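# Place the entire wire inside the bin

## Task

Get the complete wire into the bin so every part of it sits lower than the bin's rim; a wire left dangling over the table edge may count as a failure.

## Robot and tools

Robot: two arms, left_arm and right_arm, each ending in a two-finger gripper. The calibrated bases sit at left_arm (+0.027, +0.308, +0.032) m and right_arm (+0.046, -0.291, +0.016) m in the scene frame, each turned only slightly about z. A camera stand is fixed behind them. Loose objects may occasionally get nudged by something.

Frames. Scene frame: origin at table-top height, halfway between the nominal bases; +x points out across the table, +z up, left_arm is on the +y side (arm names do not match image sides). Reported hand positions, orientations, velocities and targets are in each arm's own base frame. Fixed cameras and the table use the scene frame. Motion offsets are taken along the axes of that arm's current Hand target. A gripper's fingers extend along its +z and separate along its y; end_effector_position is the spot between the pads, just behind the tips.

execute_actions(actions, cameras). actions is a list of actions; each action is a table of up to 15 rows, one row per 1/30 s step; if fewer rows are given the final row repeats to fill 15 steps. Every row is a single list of 14 numbers, each in [-1, 1], covering both arms even if one is idle: dx, dy, dz, rx, ry, rz, opening for left_arm, then the same seven for right_arm. The first six are an offset (not a pose) from the Hand target as it stood when that action began; all rows of one action count from that same start, but each new action or call starts from the updated Hand target, so sending an offset twice moves twice as far. Scale: 1.0 equals 0.6 m of translation or 180 degrees of rotation; rx, ry, rz form one rotation vector. Sending six zeros re-requests the current Hand target. opening is absolute, not an offset: +1 fully open (about 87 mm between pads), +0.5 about 69 mm, 0 about 43 mm, -0.5 about 18 mm, -1 closed. A 0 in the opening slot is a real command, so resend the present opening to leave a gripper alone. cameras: list of names, ["all"], or []; by default images come only with an empty actions list.

move(target, speed, blend, opening_speed, blocking, cameras). target is one 14-number row in the same layout and scale as above, or a list of up to 15 such rows; every row is an offset from the Hand targets at the start of the move, not from the previous row. Paths are straight, end together, take at least 0.5 s and are cut off after 10 s total. speed: m/s, 0.002 to 2.9, default 0.25 (rotation capped at twice that in rad/s); one value or one per target. blend: corner rounding in m for lists, default 0 meaning a full stop at each target. opening_speed: rate of opening change per second on the -1 to +1 scale, at least 0.2. blocking=false returns after about 0.5 s while motion continues. Moves do not avoid obstacles or the other arm. Faster moves stray and overshoot more and hit harder. The result adds a move: line with the ending (done, off_target, moving, held, fault) and any limits (limits=paced means the sent pose was clipped, limits=held means steps were withheld).

wait(seconds 0 to 10) lets time pass holding the last commands. stop brakes a running move. zoom_image(camera, region [x0, y0, x1, y1] in pixels, at most 504 wide and high) enlarges part of the latest image. finished_scene(scene) ends the current scene (1 or 2) irreversibly; the goal must persist without the robot.

Cameras: cam_high, cam_low, cam_left_wrist, cam_right_wrist, each 672x504.

Results: end_effector_position (m) and end_effector_quat_wxyz per arm, in its base frame; Hand target (last commanded pose after clipping, the reference for the next offset); Tool commands; grip_measured on the command scale (Joint positions shows the gripper as 0 closed to 1 open); joint velocities, which may be summarized as within noise; joint torques (numbers 1 to 3 wrap at ±28 N m); motor temperatures. Reported poses can be off by a few cm, more at long reach.

Behaviour to expect: orientation commands are clipped to within 40 degrees of the measured one each step. Grippers often stop short of or sag below the target and may tilt; check after every move and send the missing amount as an offset. Tiny moves may not happen or may go sideways. Avoid paths near an arm's own base; go around it. An arm blocked by something keeps pushing until commanded back past its gripper. To grip, command an opening roughly 0.04 below the grip_measured reading at first contact for full force (about 20 N per pad). Joint limits (rad): waist -2.618 to 3.054, shoulder 0.000 to 3.142, elbow 0.000 to 3.142 (straight at 2.901), wrist pitch -1.571 to 1.571, wrist yaw -1.571 to 1.571, wrist roll -2.094 to 2.094.

Heat: holding loads, stretched poses or pushing at unreachable targets heats motors. MOTOR HOT appears at 75 °C; at 90 °C the arm folds and stays idle; at 100 °C it collapses.

Avoid: dropping the wire or releasing it while moving, letting any of it fall off or hang off the table, hard impacts or strong pushes on the table or bin, any contact between the two arms or grippers (including closing on the other's fingers), and straining a wrist camera cable. Time spent thinking also runs the scene clock.

Each tool is called after "Emit:" as a command line: name --argument value for each argument, lists and objects as JSON in quotes; but a table of rows of numbers goes row by row, as --pt "numbers of a row", without its own name.

## Session

Emit:
execute_actions --actions '[]'

Emit:
zoom_image --camera "cam_high" --region '[200, 180, 460, 400]'

Scene clock: 0.00 s.
left_arm: end_effector_position=(+0.3748, +0.0310, +0.0800) grip_measured=+1.000 end_effector_quat_wxyz=(+0.643, -0.100, +0.755, +0.084) | right_arm: end_effector_position=(+0.3730, -0.0325, +0.0937) grip_measured=+1.000 end_effector_quat_wxyz=(+0.686, +0.064, +0.724, -0.035)
Joint positions: left_arm=[-0.056 1.537 0.268 1.102 -0.314 -0.053 1] | right_arm=[-0.05 1.575 0.201 1.318 0.089 0.042 1]
Joint velocities: within noise
Joint torques (N m): no reading
Motor temperatures (°C): left_arm=[29 36 37 29 29 29 27] | right_arm=[27 32 32 27 30 28 26]
Heat: left arm: 37 °C; right arm: 32 °C.
Hand target: left_arm +0.3779, +0.0309, +0.0869; +0.651, -0.101, +0.747, +0.083 | right_arm +0.3738, -0.0325, +0.0946; +0.687, +0.064, +0.723, -0.035
Tool commands: left_gripper/opening=+1.0 right_gripper/opening=+1.0

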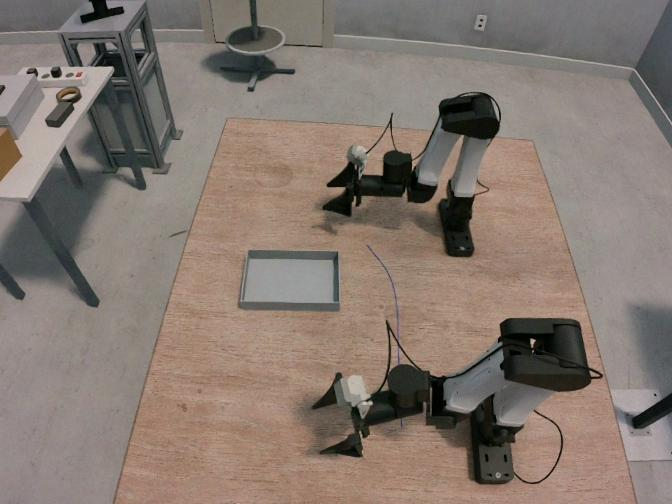

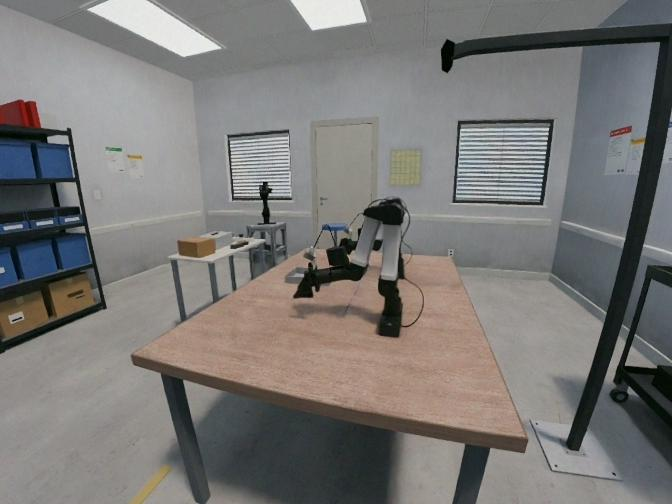

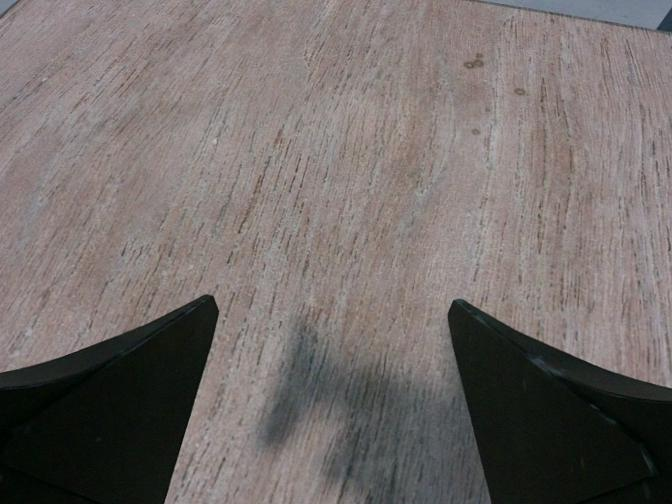

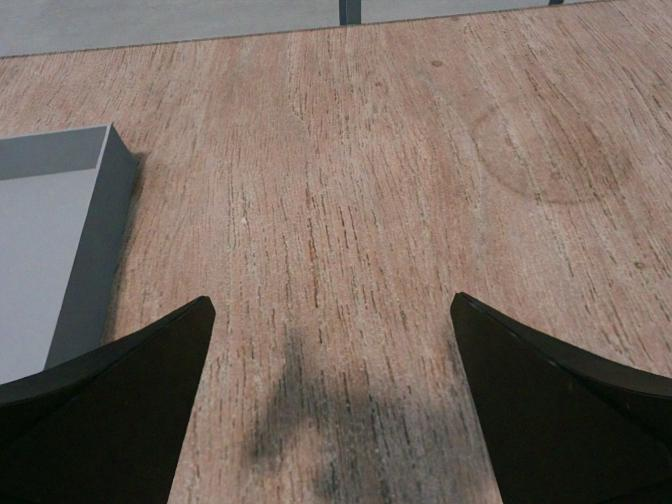

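Scaled by 1.938 from the camera's 672x504 image, which has a finer 960x720 frame.

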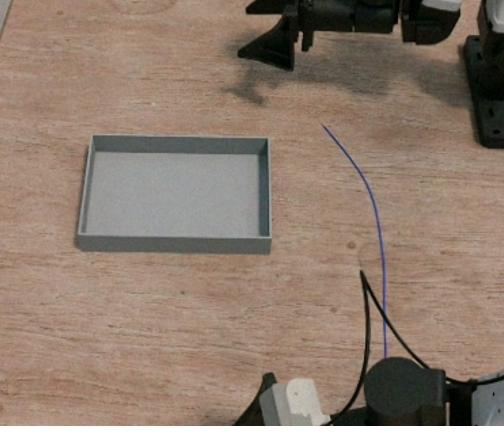

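Emit:
move --target '[-0.155,0.317,-0.11,-0.2,0,0,1,-0.167,0.205,-0.162,0,0.47,0,1]' --speed 0.25 --cameras '["all"]'

Emit:
zoom_image --camera "cam_high" --region '[220, 220, 460, 450]'

Scene clock: 39.47 s.
left_arm: end_effector_position=(+0.2775, +0.1976, +0.1722) grip_measured=+1.000 end_effector_quat_wxyz=(+0.581, -0.297, +0.695, +0.301) | right_arm: end_effector_position=(+0.2991, +0.0937, +0.2023) grip_measured=+1.000 end_effector_quat_wxyz=(+0.054, +0.072, +0.996, +0.023)
Joint positions: left_arm=[0.365 0.986 0.41 0.413 -0.511 -0.006 1] | right_arm=[0.247 1.818 1.921 -1.557 -0.011 0.391 1]
Joint torques (N m): left_arm=[0.14 -3.44 11.26 1.87 -0.18 0.07] | right_arm=[1.02 -5.97 6.42 0.49 0.04 0.13]
Motor temperatures (°C): left_arm=[29 38 40 42 29 29 27] | right_arm=[27 33 34 33 30 28 26]
Heat: left arm: 42 °C; right arm: 34 °C.
Hand target: left_arm +0.2777, +0.2017, +0.1867; +0.589, -0.298, +0.685, +0.309 | right_arm +0.2998, +0.0982, +0.2044; +0.021, +0.071, +0.997, +0.017
Off the commanded pose: left_arm 0.015 m, 2 deg | right_arm 0.005 m, 4 deg.
joint sent to its limit (right arm) — joint 4 (wrist pitch), lower limit. The joint targets are off in orientation, not in position.
move: off_target (left_arm, right_arm)

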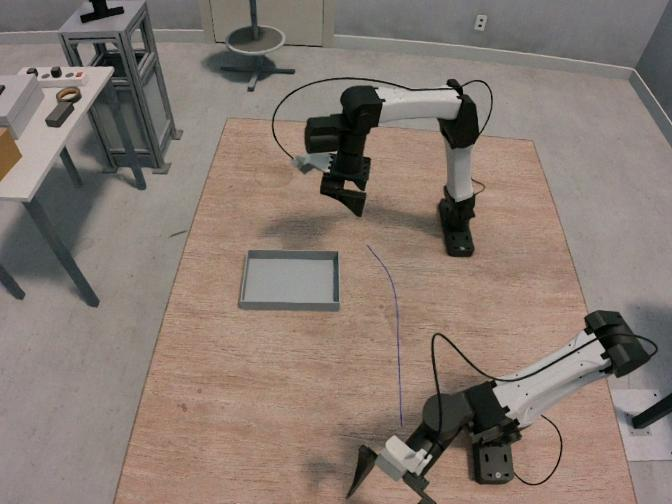

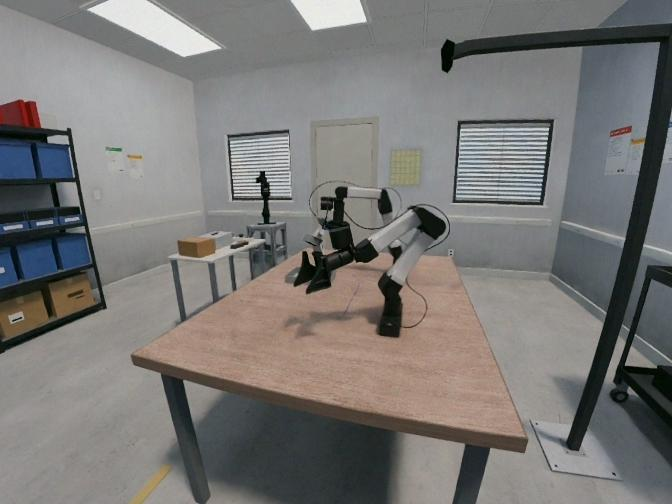

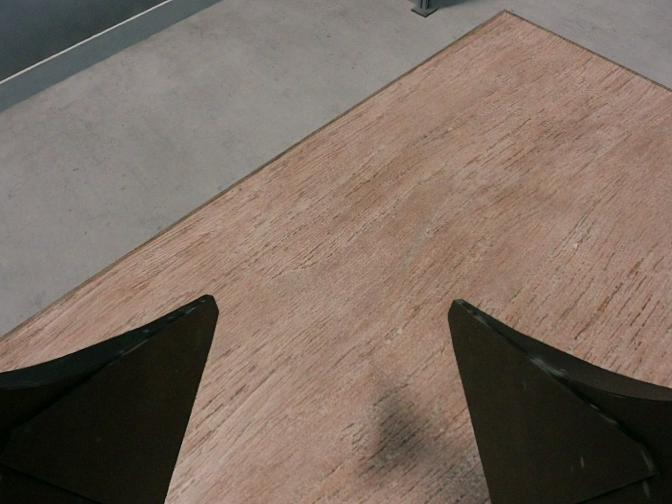

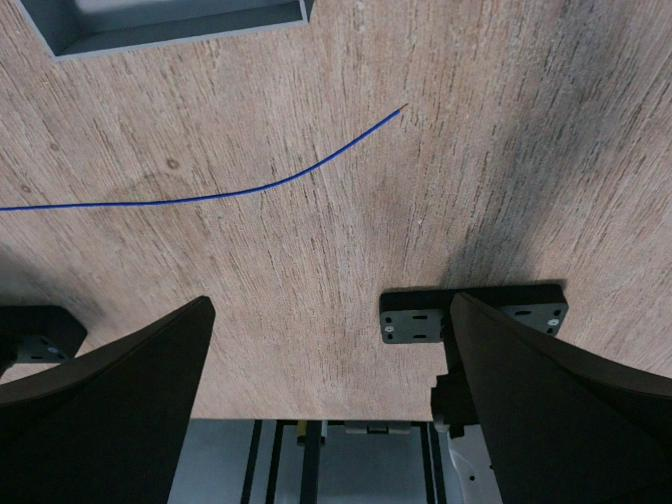

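Scaled by 2.100 from the camera's 672x504 image, which has a finer 960x720 frame.

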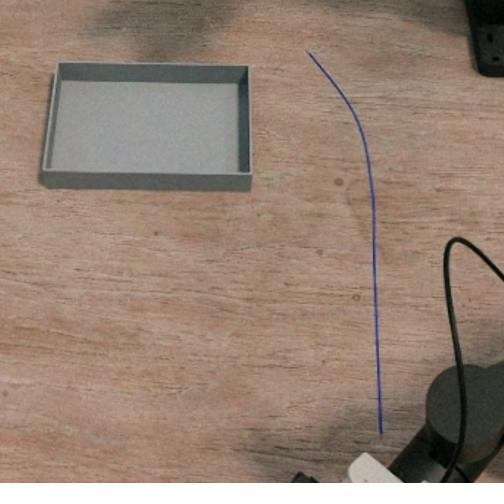

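Emit:
move --target '[0,0,0,0,0,0,1,0.093,0.233,0.19,0,0,-0.54,1]' --speed 0.2 --cameras '["cam_high","cam_right_wrist"]'

Scene clock: 71.30 s.
left_arm: end_effector_position=(+0.2775, +0.1976, +0.1722) grip_measured=+1.000 end_effector_quat_wxyz=(+0.581, -0.297, +0.695, +0.301) | right_arm: end_effector_position=(+0.2695, +0.2486, +0.1036) grip_measured=+1.000 end_effector_quat_wxyz=(-0.038, +0.697, -0.716, -0.001)
Joint positions: left_arm=[0.365 0.986 0.41 0.412 -0.511 -0.006 1] | right_arm=[0.821 1.983 1.739 -1.252 0.002 -0.722 1]
Joint torques (N m): left_arm=[0.14 -3.45 11.26 1.87 -0.18 0.07] | right_arm=[0.84 -7.01 3.93 0.67 0.17 0.03]
Motor temperatures (°C): left_arm=[29 37 49 40 29 29 27] | right_arm=[27 35 35 29 30 28 26]
Heat: left arm: 49 °C; right arm: 35 °C.
Hand target: left_arm +0.2777, +0.2018, +0.1867; +0.589, -0.298, +0.685, +0.309 | right_arm +0.2694, +0.2479, +0.0935; -0.027, +0.701, -0.713, +0.005
Off the commanded pose: left_arm 0.015 m, 2 deg | right_arm 0.010 m, 2 deg.
move: off_target (left_arm)
Images, in order (width x height): cam_high 672x504, cam_right_wrist 672x504.

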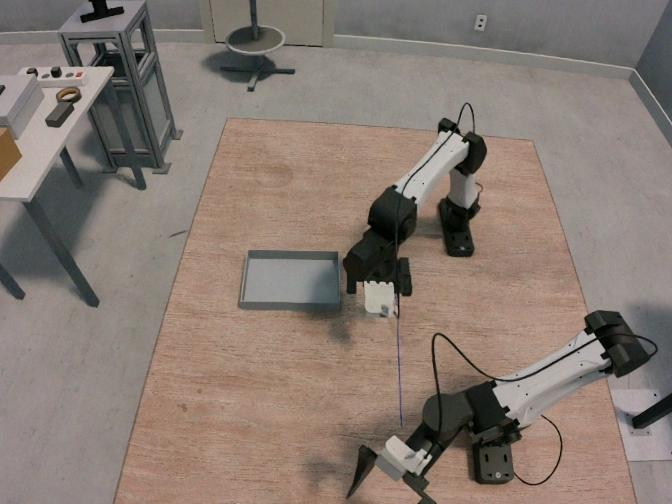

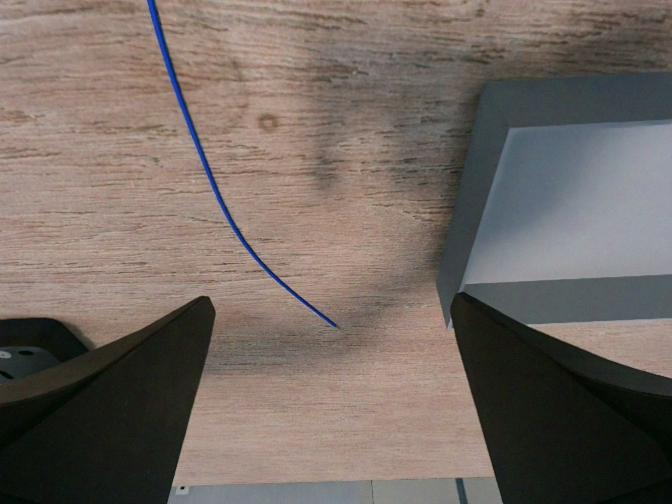

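Emit:
move --target '[0,0,0,0,0,0,1,-0.147,0.133,0.05,0,0,0,1]' --speed 0.2 --cameras '["cam_high","cam_right_wrist"]'

Scene clock: 81.93 s.
left_arm: end_effector_position=(+0.2775, +0.1976, +0.1722) grip_measured=+1.000 end_effector_quat_wxyz=(+0.581, -0.297, +0.695, +0.301) | right_arm: end_effector_position=(+0.1872, +0.3330, +0.0651) grip_measured=+1.000 end_effector_quat_wxyz=(-0.021, +0.704, -0.710, +0.001)
Joint positions: left_arm=[0.365 0.986 0.41 0.412 -0.511 -0.006 1] | right_arm=[1.114 2.121 1.79 -1.201 0.016 -0.45 1]
Joint torques (N m): left_arm=[0.14 -3.45 11.26 1.87 -0.18 0.06] | right_arm=[0.18 -7.58 6.65 0.55 0.17 0.14]
Heat: left arm: 51 °C; right arm: 36 °C.
Hand target: left_arm +0.2777, +0.2018, +0.1867; +0.589, -0.298, +0.685, +0.309 | right_arm +0.1923, +0.3383, +0.0629; -0.027, +0.701, -0.713, +0.005
Off the commanded pose: left_arm 0.015 m, 2 deg | right_arm 0.008 m, 1 deg.
move: off_target (left_arm)
Images, in order (width x height): cam_high 672x504, cam_right_wrist 672x504.

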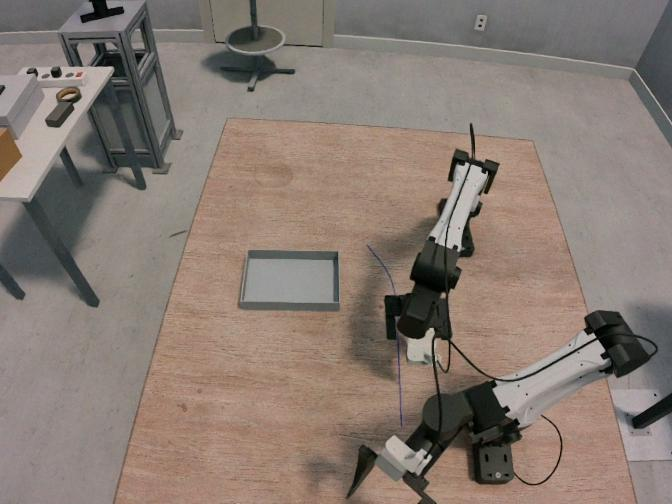

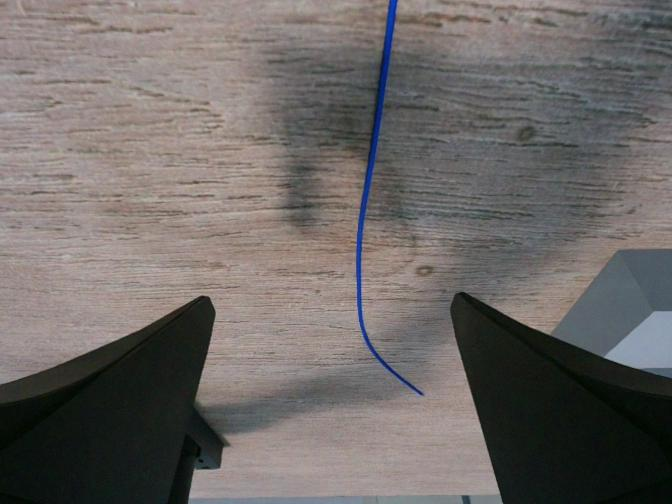

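Emit:
move --pt "0 0 0 0 0 0 1 0 -0.02 0.06 0 0 0 1" --pt "0 0 0 0 0 0 1 0 -0.02 0.108 0 0 0 1" --speed '[0.15,0.06]' --cameras '["cam_right_wrist"]'

Scene clock: 91.93 s.
left_arm: end_effector_position=(+0.2775, +0.1976, +0.1722) grip_measured=+1.000 end_effector_quat_wxyz=(+0.581, -0.297, +0.695, +0.301) | right_arm: end_effector_position=(+0.2049, +0.3447, +0.0096) grip_measured=+1.000 end_effector_quat_wxyz=(-0.036, +0.701, -0.712, -0.002)
Joint positions: left_arm=[0.365 0.986 0.41 0.412 -0.511 -0.006 1] | right_arm=[1.089 2.206 1.704 -0.999 0.017 -0.466 1]
Joint torques (N m): left_arm=[0.14 -3.45 11.26 1.87 -0.17 0.07] | right_arm=[-0.31 -8.23 3.88 0.61 0.18 -0.03]
Heat: left arm: 52 °C; right arm: 37 °C.
Hand target: left_arm +0.2777, +0.2018, +0.1867; +0.589, -0.298, +0.685, +0.309 | right_arm +0.2073, +0.3401, -0.0013; -0.027, +0.701, -0.713, +0.005
Off the commanded pose: left_arm 0.015 m, 2 deg | right_arm 0.012 m, 1 deg.
move: off_target (left_arm, right_arm)
Images, in order (width x height): cam_right_wrist 672x504.

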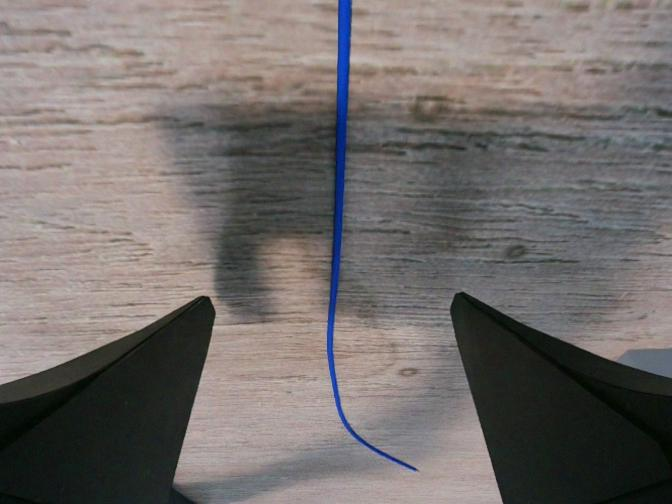

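Emit:
move --pt "0 0 0 0 0 0 1 0 0 0.013 0 0 0 1" --pt "0 0 0 0 0 0 1 0 0 0.013 0 0 0 -1" --speed 0.05 --opening_speed 1 --cameras '["cam_right_wrist"]'

Scene clock: 99.80 s.
left_arm: end_effector_position=(+0.2775, +0.1976, +0.1721) grip_measured=+1.000 end_effector_quat_wxyz=(+0.581, -0.297, +0.695, +0.301) | right_arm: end_effector_position=(+0.2059, +0.3463, +0.0034) grip_measured=-0.948 end_effector_quat_wxyz=(-0.039, +0.701, -0.712, -0.003)
Joint positions: left_arm=[0.365 0.986 0.41 0.412 -0.511 -0.006 1] | right_arm=[1.089 2.213 1.691 -0.973 0.018 -0.467 0.026]
Joint torques (N m): left_arm=[0.14 -3.45 11.25 1.87 -0.18 0.07] | right_arm=[-0.39 -8.18 3.49 0.66 0.2 0.02]
Heat: left arm: 53 °C; right arm: 37 °C.
Hand target: left_arm +0.2777, +0.2017, +0.1867; +0.589, -0.298, +0.685, +0.309 | right_arm +0.2076, +0.3403, -0.0091; -0.027, +0.701, -0.713, +0.005
Off the commanded pose: left_arm 0.015 m, 2 deg | right_arm 0.014 m, 2 deg.
move: off_target (left_arm, right_arm); target 2's new opening was sent with right_arm's hand 0.014 m and 1 deg from that target
Images, in order (width x height): cam_right_wrist 672x504.

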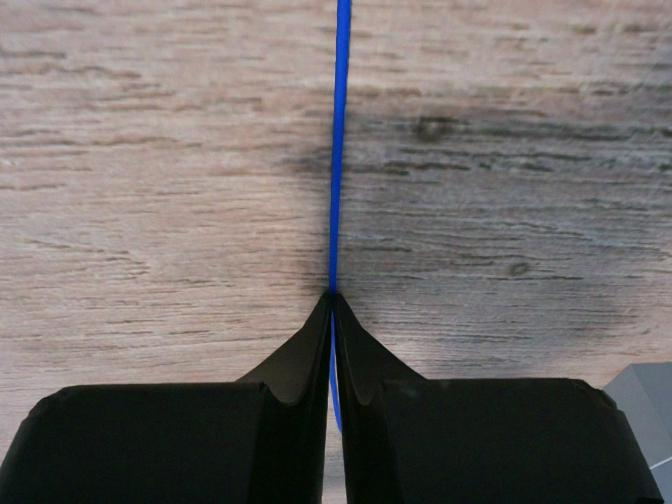

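Emit:
move --pt "0 0 0 0 0 0 1 0 0 -0.38 0 0 0 -1" --pt "0 0 0 0 0 0 1 0.225 -0.203 -0.38 0 0 0 -1" --speed 0.15 --cameras '["all"]'

Emit:
zoom_image --camera "cam_high" --region '[220, 200, 460, 440]'

Emit:
zoom_image --camera "cam_low" --region '[260, 200, 420, 320]'

Scene clock: 119.17 s.
left_arm: end_effector_position=(+0.2775, +0.1976, +0.1721) grip_measured=+1.000 end_effector_quat_wxyz=(+0.581, -0.297, +0.695, +0.301) | right_arm: end_effector_position=(+0.3219, +0.2012, +0.2112) grip_measured=-0.948 end_effector_quat_wxyz=(-0.098, +0.698, -0.709, +0.019)
Joint positions: left_arm=[0.365 0.986 0.41 0.412 -0.511 -0.006 1] | right_arm=[0.651 1.977 2.164 -1.558 0.012 -0.906 0.026]
Joint torques (N m): left_arm=[0.13 -3.45 11.26 1.88 -0.18 0.07] | right_arm=[0.35 -10.36 3.97 0.69 0.09 0.01]
Motor temperatures (°C): left_arm=[29 37 55 42 29 29 27] | right_arm=[27 38 35 29 30 28 27]
Heat: left arm: 55 °C; right arm: 38 °C.
Hand target: left_arm +0.2777, +0.2017, +0.1867; +0.589, -0.298, +0.685, +0.309 | right_arm +0.3169, +0.1964, +0.2197; -0.027, +0.701, -0.713, +0.005
Off the commanded pose: left_arm 0.015 m, 2 deg | right_arm 0.011 m, 8 deg.
joint sent to its limit (right arm) — joint 4 (wrist pitch), lower limit. The joint targets are off in orientation, not in position.
move: off_target (left_arm, right_arm)

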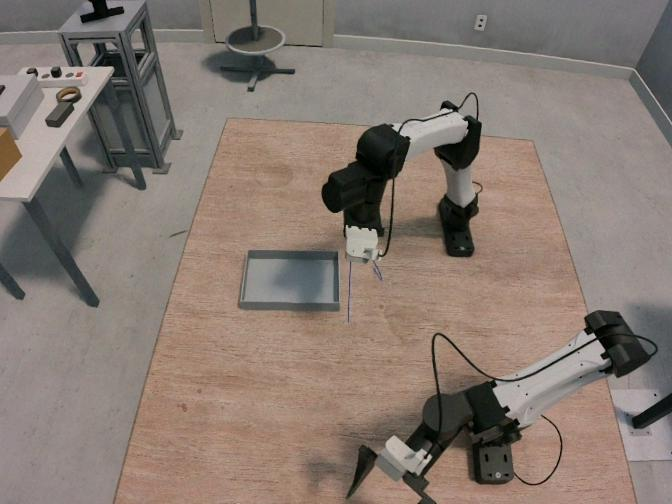

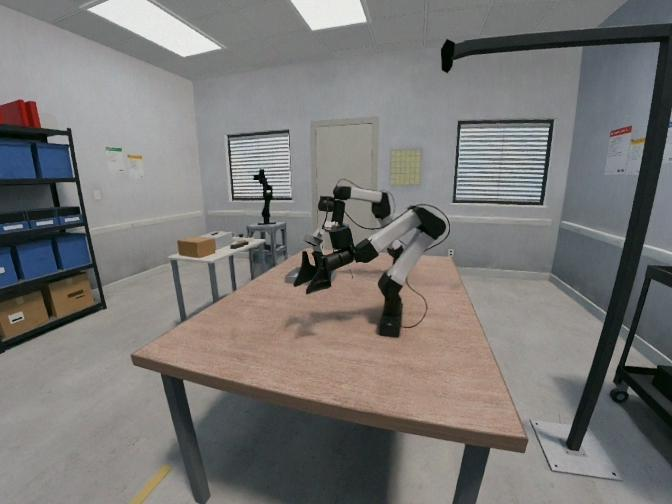

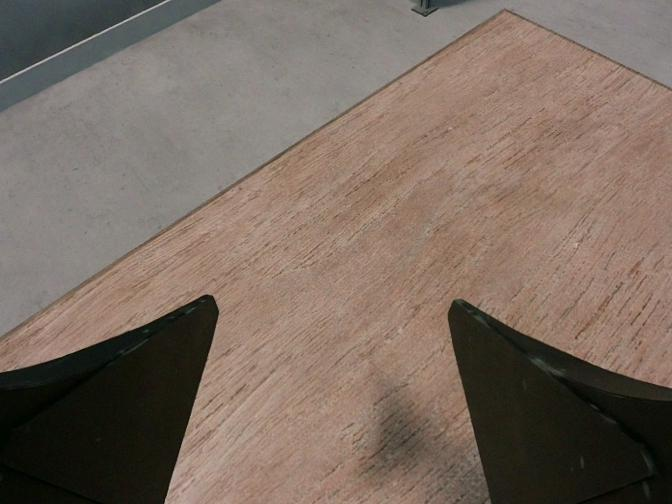

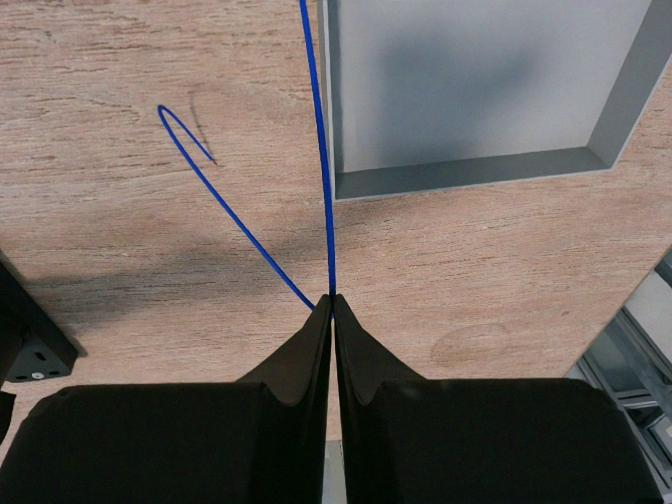

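Scaled by 2.100 from the camera's 672x504 image, which has a finer 960x720 frame.

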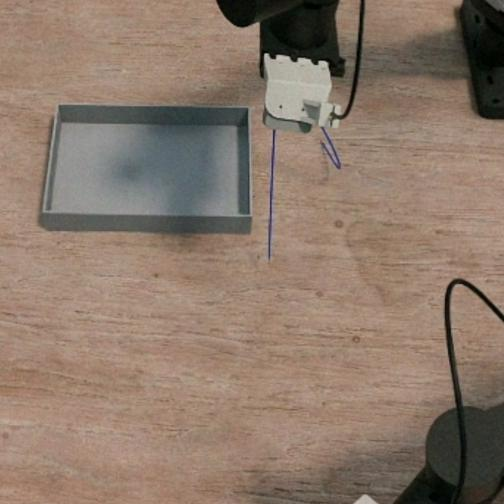

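Scaled by 3.150 from the camera's 672x504 image, which has a finer 960x720 frame.

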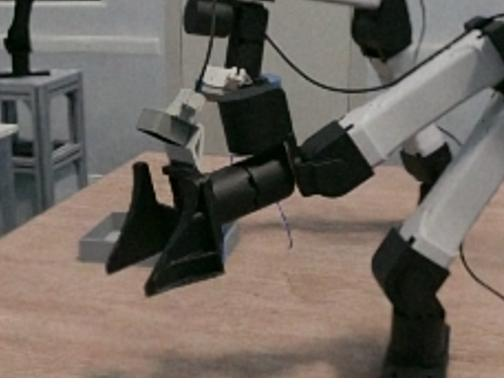

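Emit:
move --target '[0,0,0,0,0,0,1,-0.018,-0.172,0.025,0,0,-0.19,-1]' --speed 0.15 --cameras '["all"]'

Emit:
zoom_image --camera "cam_high" --region '[220, 200, 420, 340]'

Scene clock: 148.73 s.
left_arm: end_effector_position=(+0.2775, +0.1976, +0.1721) grip_measured=+1.000 end_effector_quat_wxyz=(+0.581, -0.297, +0.695, +0.301) | right_arm: end_effector_position=(+0.4166, +0.2076, +0.2127) grip_measured=-0.948 end_effector_quat_wxyz=(-0.117, +0.876, -0.462, +0.075)
Joint positions: left_arm=[0.365 0.986 0.41 0.412 -0.511 -0.006 1] | right_arm=[0.556 2.187 2.455 -1.559 0.011 -1.617 0.026]
Joint torques (N m): left_arm=[0.13 -3.47 11.26 1.87 -0.17 0.07] | right_arm=[-0.43 -7.72 6.24 0.79 0.08 0.03]
Motor temperatures (°C): left_arm=[29 36 57 44 29 29 27] | right_arm=[27 40 35 29 30 28 27]
Heat: left arm: 57 °C; right arm: 40 °C.
Hand target: left_arm +0.2777, +0.2018, +0.1867; +0.589, -0.298, +0.685, +0.309 | right_arm +0.4209, +0.2058, +0.2097; -0.024, +0.880, -0.475, +0.013
Off the commanded pose: left_arm 0.015 m, 2 deg | right_arm 0.005 m, 13 deg.
joint sent to its limit (right arm) — joint 4 (wrist pitch), lower limit. The joint targets are off in orientation, not in position.
move: off_target (left_arm, right_arm)

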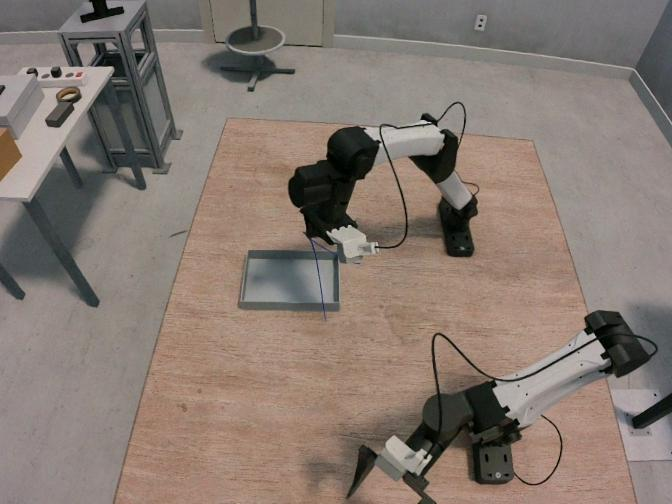

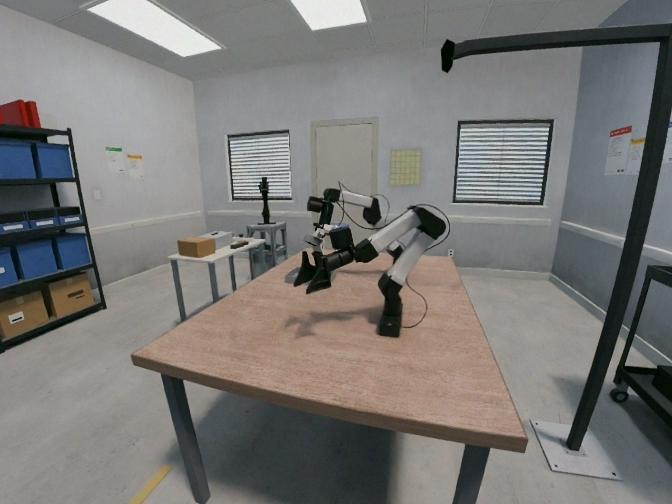

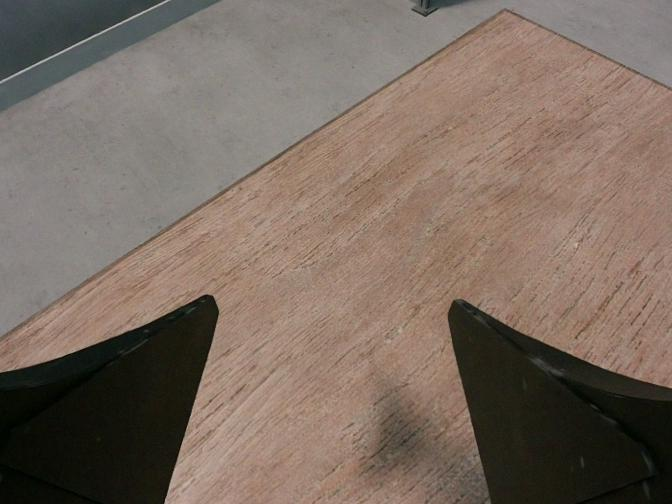

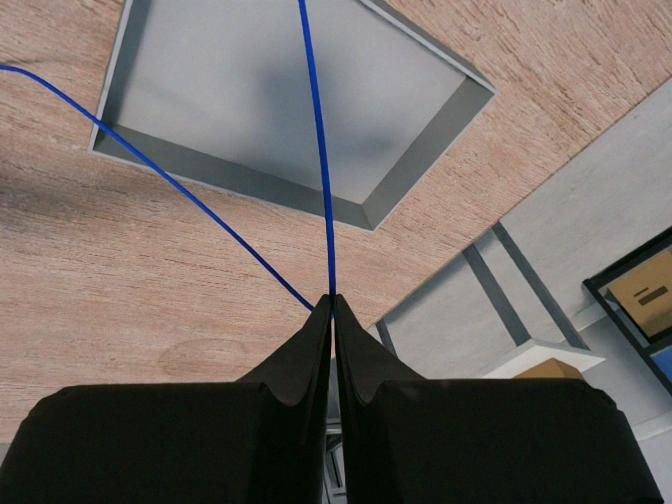

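Scaled by 2.520 from the camera's 672x504 image, which has a finer 960x720 frame.

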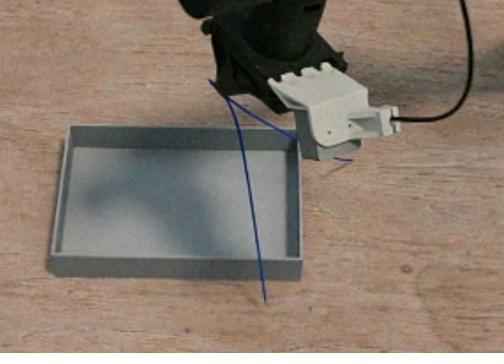

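Emit:
move --target '[0,0,0,0,0,0,1,0.147,0.044,0.0,0,0,0.14,-1]' --speed 0.15 --cameras '["cam_high","cam_right_wrist"]'

Emit:
zoom_image --camera "cam_high" --region '[220, 200, 420, 340]'

Scene clock: 178.53 s.
left_arm: end_effector_position=(+0.2775, +0.1976, +0.1721) grip_measured=+1.000 end_effector_quat_wxyz=(+0.581, -0.297, +0.695, +0.301) | right_arm: end_effector_position=(+0.4443, +0.1183, +0.2121) grip_measured=-0.948 end_effector_quat_wxyz=(-0.123, +0.758, -0.636, +0.077)
Joint positions: left_arm=[0.365 0.986 0.41 0.412 -0.511 -0.006 1] | right_arm=[0.354 2.196 2.476 -1.56 0.011 -1.394 0.026]
Joint torques (N m): left_arm=[0.14 -3.45 11.26 1.87 -0.18 0.06] | right_arm=[0.01 -8.13 6.06 0.81 0.08 0.15]
Motor temperatures (°C): left_arm=[29 36 58 45 29 29 27] | right_arm=[27 42 37 29 30 28 28]
Heat: left arm: 58 °C; right arm: 42 °C.
Hand target: left_arm +0.2777, +0.2018, +0.1867; +0.589, -0.298, +0.685, +0.309 | right_arm +0.4472, +0.1176, +0.2081; -0.026, +0.755, -0.655, +0.007
Off the commanded pose: left_arm 0.015 m, 2 deg | right_arm 0.005 m, 14 deg.
joint sent to its limit (right arm) — joint 4 (wrist pitch), lower limit. The joint targets are off in orientation, not in position.
move: off_target (left_arm, right_arm)
Images, in order (width x height): cam_high 672x504, cam_right_wrist 672x504.

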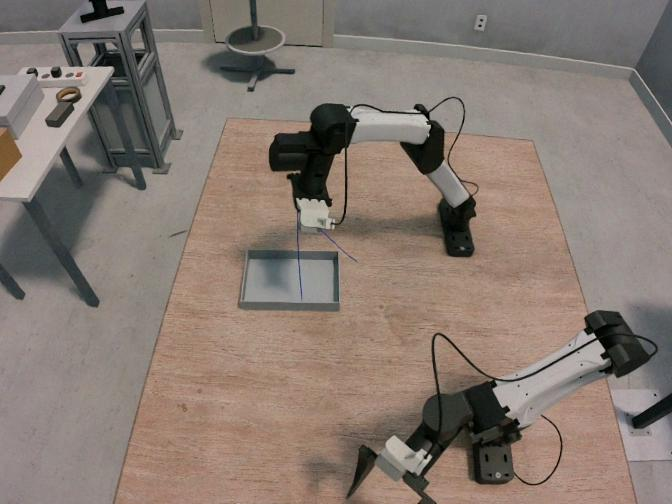

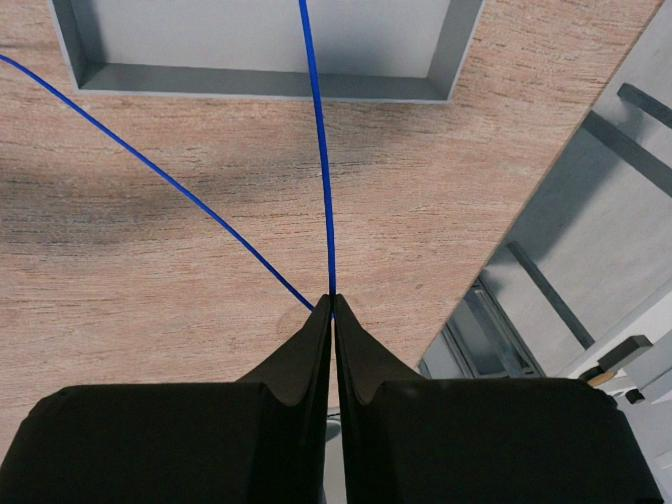

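Scaled by 2.520 from the camera's 672x504 image, which has a finer 960x720 frame.

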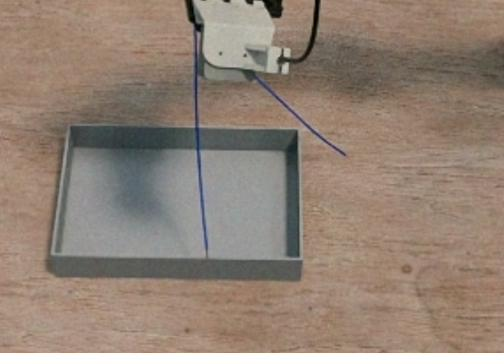

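Emit:
move --pt "0 0 0 0 0 0 1 0.041 -0.075 0 0 0 0.14 -1" --pt "0 0 0 0 0 0 1 0.017 -0.082 0.142 0 0 0.14 -1" --speed 0.12 --cameras '["cam_high","cam_right_wrist"]'

Emit:
zoom_image --camera "cam_high" --region '[220, 200, 420, 340]'

Scene clock: 198.00 s.
left_arm: end_effector_position=(+0.2775, +0.1975, +0.1720) grip_measured=+1.000 end_effector_quat_wxyz=(+0.581, -0.297, +0.695, +0.301) | right_arm: end_effector_position=(+0.4993, +0.1104, +0.1301) grip_measured=-0.948 end_effector_quat_wxyz=(+0.125, -0.600, +0.788, -0.052)
Joint positions: left_arm=[0.365 0.986 0.41 0.411 -0.511 -0.006 1] | right_arm=[0.29 2.578 2.84 -1.561 0.009 -1.013 0.026]
Joint torques (N m): left_arm=[0.14 -3.45 11.26 1.88 -0.18 0.06] | right_arm=[1.02 -9.8 6.41 0.9 -0.08 0.12]
Motor temperatures (°C): left_arm=[29 36 59 46 29 29 27] | right_arm=[27 41 37 29 30 28 28]
Heat: left arm: 59 °C; right arm: 41 °C.
Hand target: left_arm +0.2777, +0.2017, +0.1867; +0.589, -0.298, +0.685, +0.309 | right_arm +0.5011, +0.1172, +0.1251; +0.027, -0.594, +0.804, -0.001
Off the commanded pose: left_arm 0.015 m, 2 deg | right_arm 0.008 m, 13 deg.
elbow stopped short (right arm): the move would have taken joint 3 (elbow) straighter than the controller allows.
move: off_target (left_arm, right_arm)
Images, in order (width x height): cam_high 672x504, cam_right_wrist 672x504.

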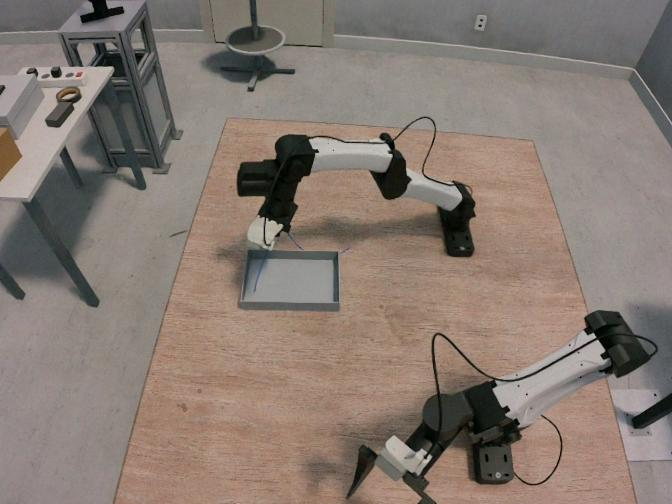

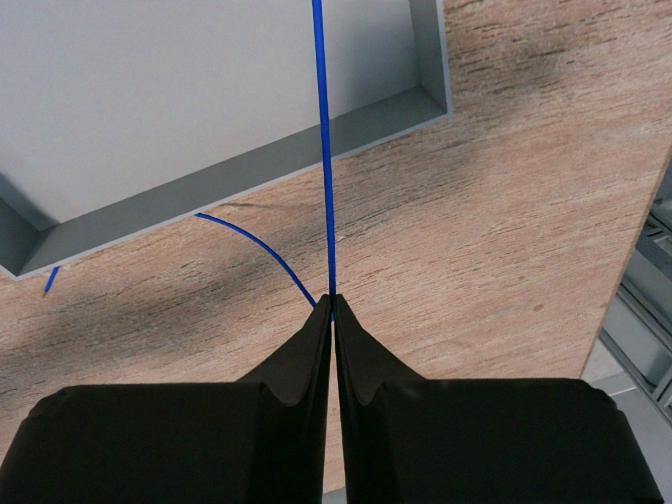

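Scaled by 2.520 from the camera's 672x504 image, which has a finer 960x720 frame.

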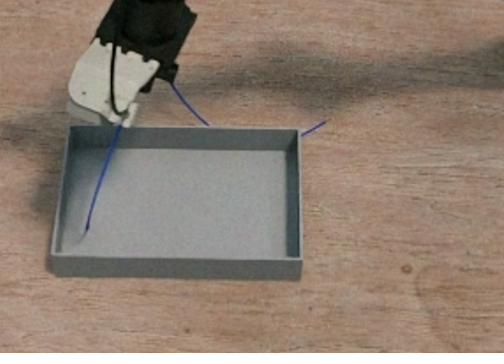

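Emit:
move --pt "0 0 0 0 0 0 1 0 0 -0.16 0 0 0 -1" --pt "0 0 0 0 0 0 1 -0.063 0.107 -0.16 0 0 0 -1" --speed 0.15 --cameras '["cam_high","cam_right_wrist"]'

Emit:
zoom_image --camera "cam_high" --region '[220, 200, 420, 340]'

Scene clock: 208.53 s.
left_arm: end_effector_position=(+0.2775, +0.1975, +0.1720) grip_measured=+1.000 end_effector_quat_wxyz=(+0.581, -0.297, +0.695, +0.301) | right_arm: end_effector_position=(+0.4552, +0.1705, +0.2063) grip_measured=-0.948 end_effector_quat_wxyz=(+0.190, -0.599, +0.776, -0.054)
Joint positions: left_arm=[0.365 0.986 0.41 0.411 -0.511 -0.006 1] | right_arm=[0.432 2.364 2.746 -1.557 0.02 -0.887 0.026]
Joint torques (N m): left_arm=[0.14 -3.45 11.26 1.88 -0.18 0.06] | right_arm=[0.69 -13.24 3.21 1.02 0.06 0.16]
Motor temperatures (°C): left_arm=[29 36 60 46 29 29 27] | right_arm=[27 42 37 29 30 28 28]
Heat: left arm: 60 °C; right arm: 42 °C.
Hand target: left_arm +0.2777, +0.2017, +0.1867; +0.589, -0.298, +0.685, +0.309 | right_arm +0.4466, +0.1692, +0.2206; +0.028, -0.594, +0.804, -0.001
Off the commanded pose: left_arm 0.015 m, 2 deg | right_arm 0.017 m, 20 deg.
elbow stopped short (right arm): the move would have taken joint 3 (elbow) straighter than the controller allows.
joint sent to its limit (right arm) — joint 4 (wrist pitch), lower limit. The joint targets are off in orientation, not in position.
move: off_target (left_arm, right_arm)
Images, in order (width x height): cam_high 672x504, cam_right_wrist 672x504.

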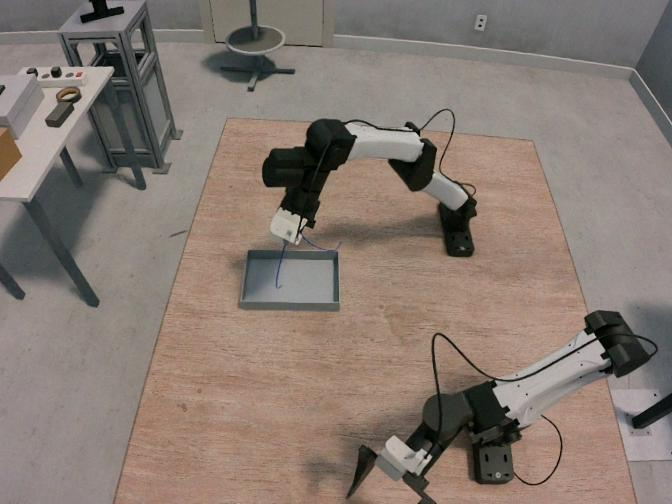

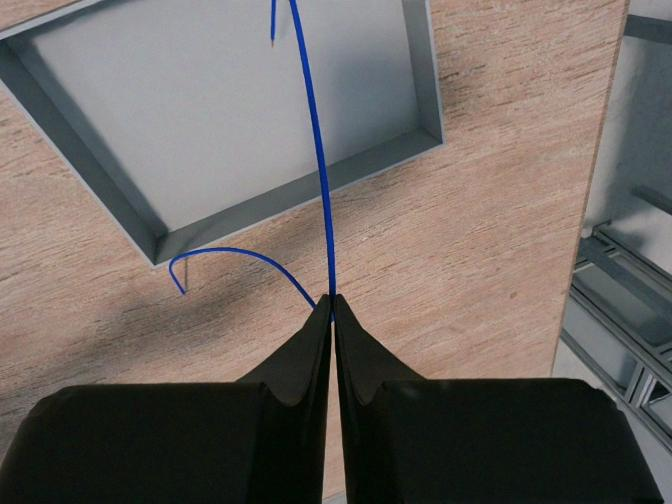

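Scaled by 2.520 from the camera's 672x504 image, which has a finer 960x720 frame.

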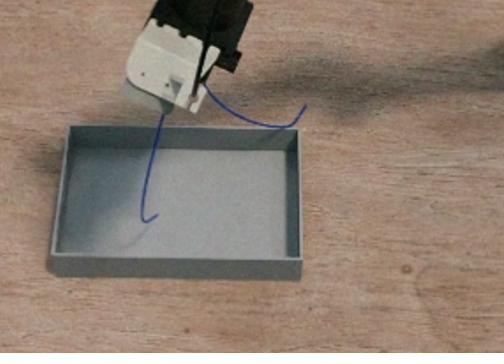

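Emit:
move --pt "0 0 0 0 0 0 1 -0.033 -0.042 0 0 0 0.17 -1" --pt "0 0 0 0 0 0 1 -0.033 -0.042 0.13 0 0 0.17 -1" --speed 0.12 --cameras '["cam_high","cam_right_wrist"]'

Emit:
zoom_image --camera "cam_high" --region '[220, 200, 420, 340]'

Scene clock: 229.13 s.
left_arm: end_effector_position=(+0.2775, +0.1975, +0.1720) grip_measured=+1.000 end_effector_quat_wxyz=(+0.581, -0.297, +0.695, +0.301) | right_arm: end_effector_position=(+0.4786, +0.1843, +0.1509) grip_measured=-0.948 end_effector_quat_wxyz=(+0.197, -0.369, +0.908, -0.002)
Joint positions: left_arm=[0.365 0.986 0.41 0.411 -0.511 -0.006 1] | right_arm=[0.4 2.535 2.845 -1.483 0.009 -0.372 0.026]
Joint torques (N m): left_arm=[0.13 -3.45 11.26 1.87 -0.18 0.07] | right_arm=[-0.35 -9.59 6.23 1.08 -0.01 0.11]
Motor temperatures (°C): left_arm=[29 36 61 47 29 29 27] | right_arm=[27 45 36 30 30 28 28]
Heat: left arm: 61 °C; right arm: 45 °C.
Hand target: left_arm +0.2777, +0.2017, +0.1867; +0.589, -0.298, +0.685, +0.309 | right_arm +0.4799, +0.1832, +0.1443; +0.027, -0.361, +0.932, +0.006
Off the commanded pose: left_arm 0.015 m, 2 deg | right_arm 0.007 m, 20 deg.
elbow stopped short (right arm): the move would have taken joint 3 (elbow) straighter than the controller allows.
move: off_target (left_arm, right_arm)
Images, in order (width x height): cam_high 672x504, cam_right_wrist 672x504.

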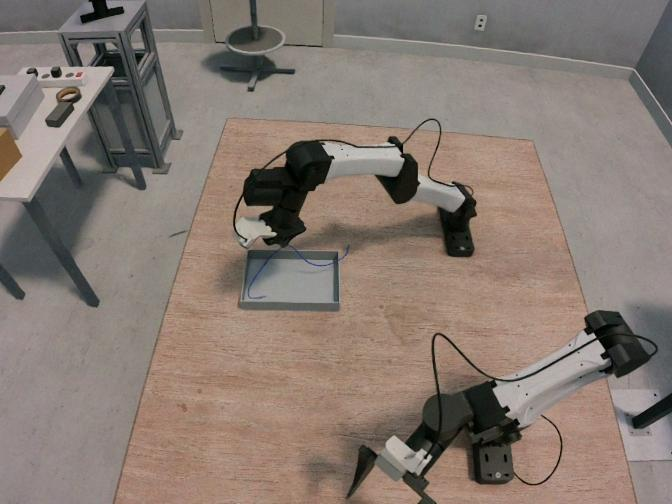

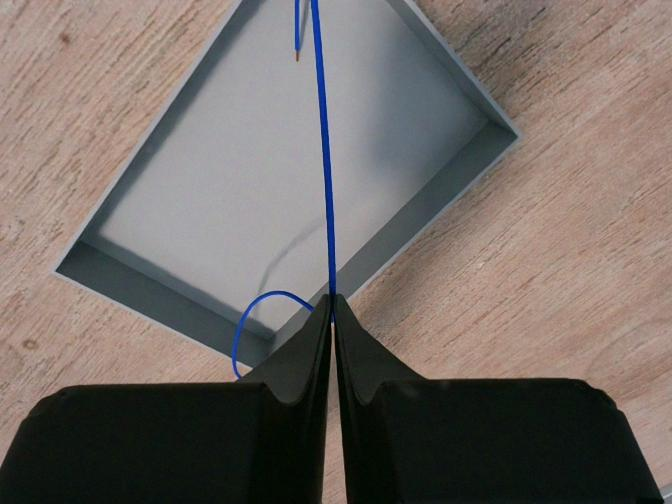

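Scaled by 2.520 from the camera's 672x504 image, which has a finer 960x720 frame.

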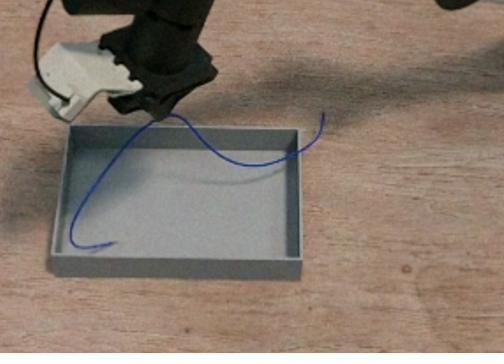

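Emit:
move --target '[0,0,0,0,0,0,1,-0.015,-0.058,0.06,0,0,0.14,-1]' --speed 0.1 --cameras '["cam_high","cam_right_wrist"]'

Emit:
zoom_image --camera "cam_high" --region '[220, 200, 420, 340]'

Scene clock: 249.73 s.
left_arm: end_effector_position=(+0.2775, +0.1975, +0.1720) grip_measured=+1.000 end_effector_quat_wxyz=(+0.581, -0.297, +0.695, +0.301) | right_arm: end_effector_position=(+0.5055, +0.1637, +0.1160) grip_measured=-0.948 end_effector_quat_wxyz=(+0.197, -0.151, +0.968, +0.032)
Joint positions: left_arm=[0.365 0.986 0.41 0.411 -0.511 -0.006 1] | right_arm=[0.312 2.612 2.845 -1.403 -0.003 0.003 0.026]
Joint torques (N m): left_arm=[0.14 -3.45 11.26 1.88 -0.17 0.07] | right_arm=[-0.34 -9.76 6.53 1.32 -0.03 0.11]
Motor temperatures (°C): left_arm=[29 35 61 47 29 29 27] | right_arm=[27 47 36 30 30 28 28]
Heat: left arm: 61 °C; right arm: 47 °C.
Hand target: left_arm +0.2777, +0.2017, +0.1867; +0.589, -0.298, +0.685, +0.309 | right_arm +0.5117, +0.1645, +0.1091; +0.025, -0.149, +0.989, +0.012
Off the commanded pose: left_arm 0.015 m, 2 deg | right_arm 0.009 m, 20 deg.
elbow stopped short (right arm): the move would have taken joint 3 (elbow) straighter than the controller allows.
move: off_target (left_arm, right_arm)
Images, in order (width x height): cam_high 672x504, cam_right_wrist 672x504.

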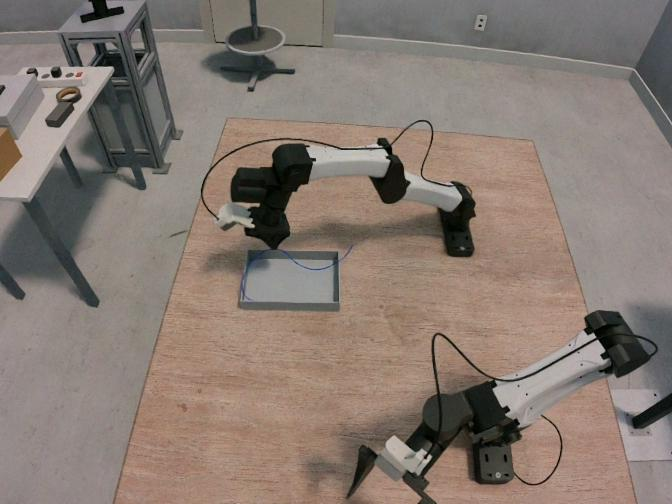

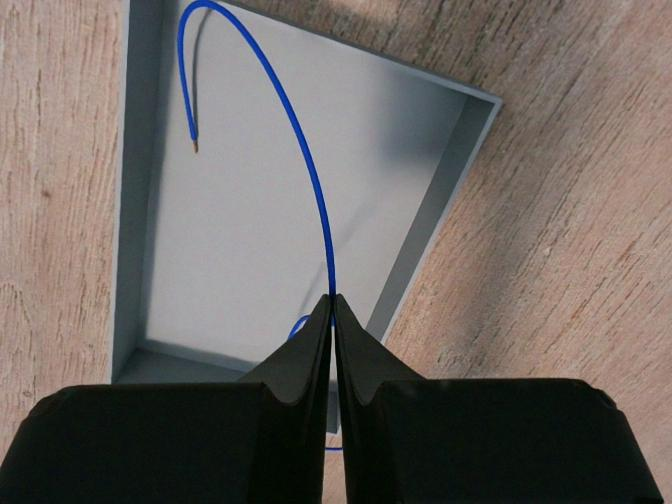

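Scaled by 2.520 from the camera's 672x504 image, which has a finer 960x720 frame.

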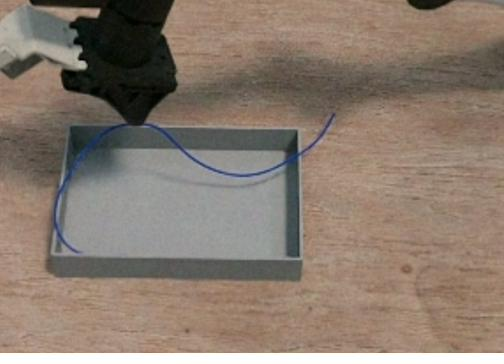

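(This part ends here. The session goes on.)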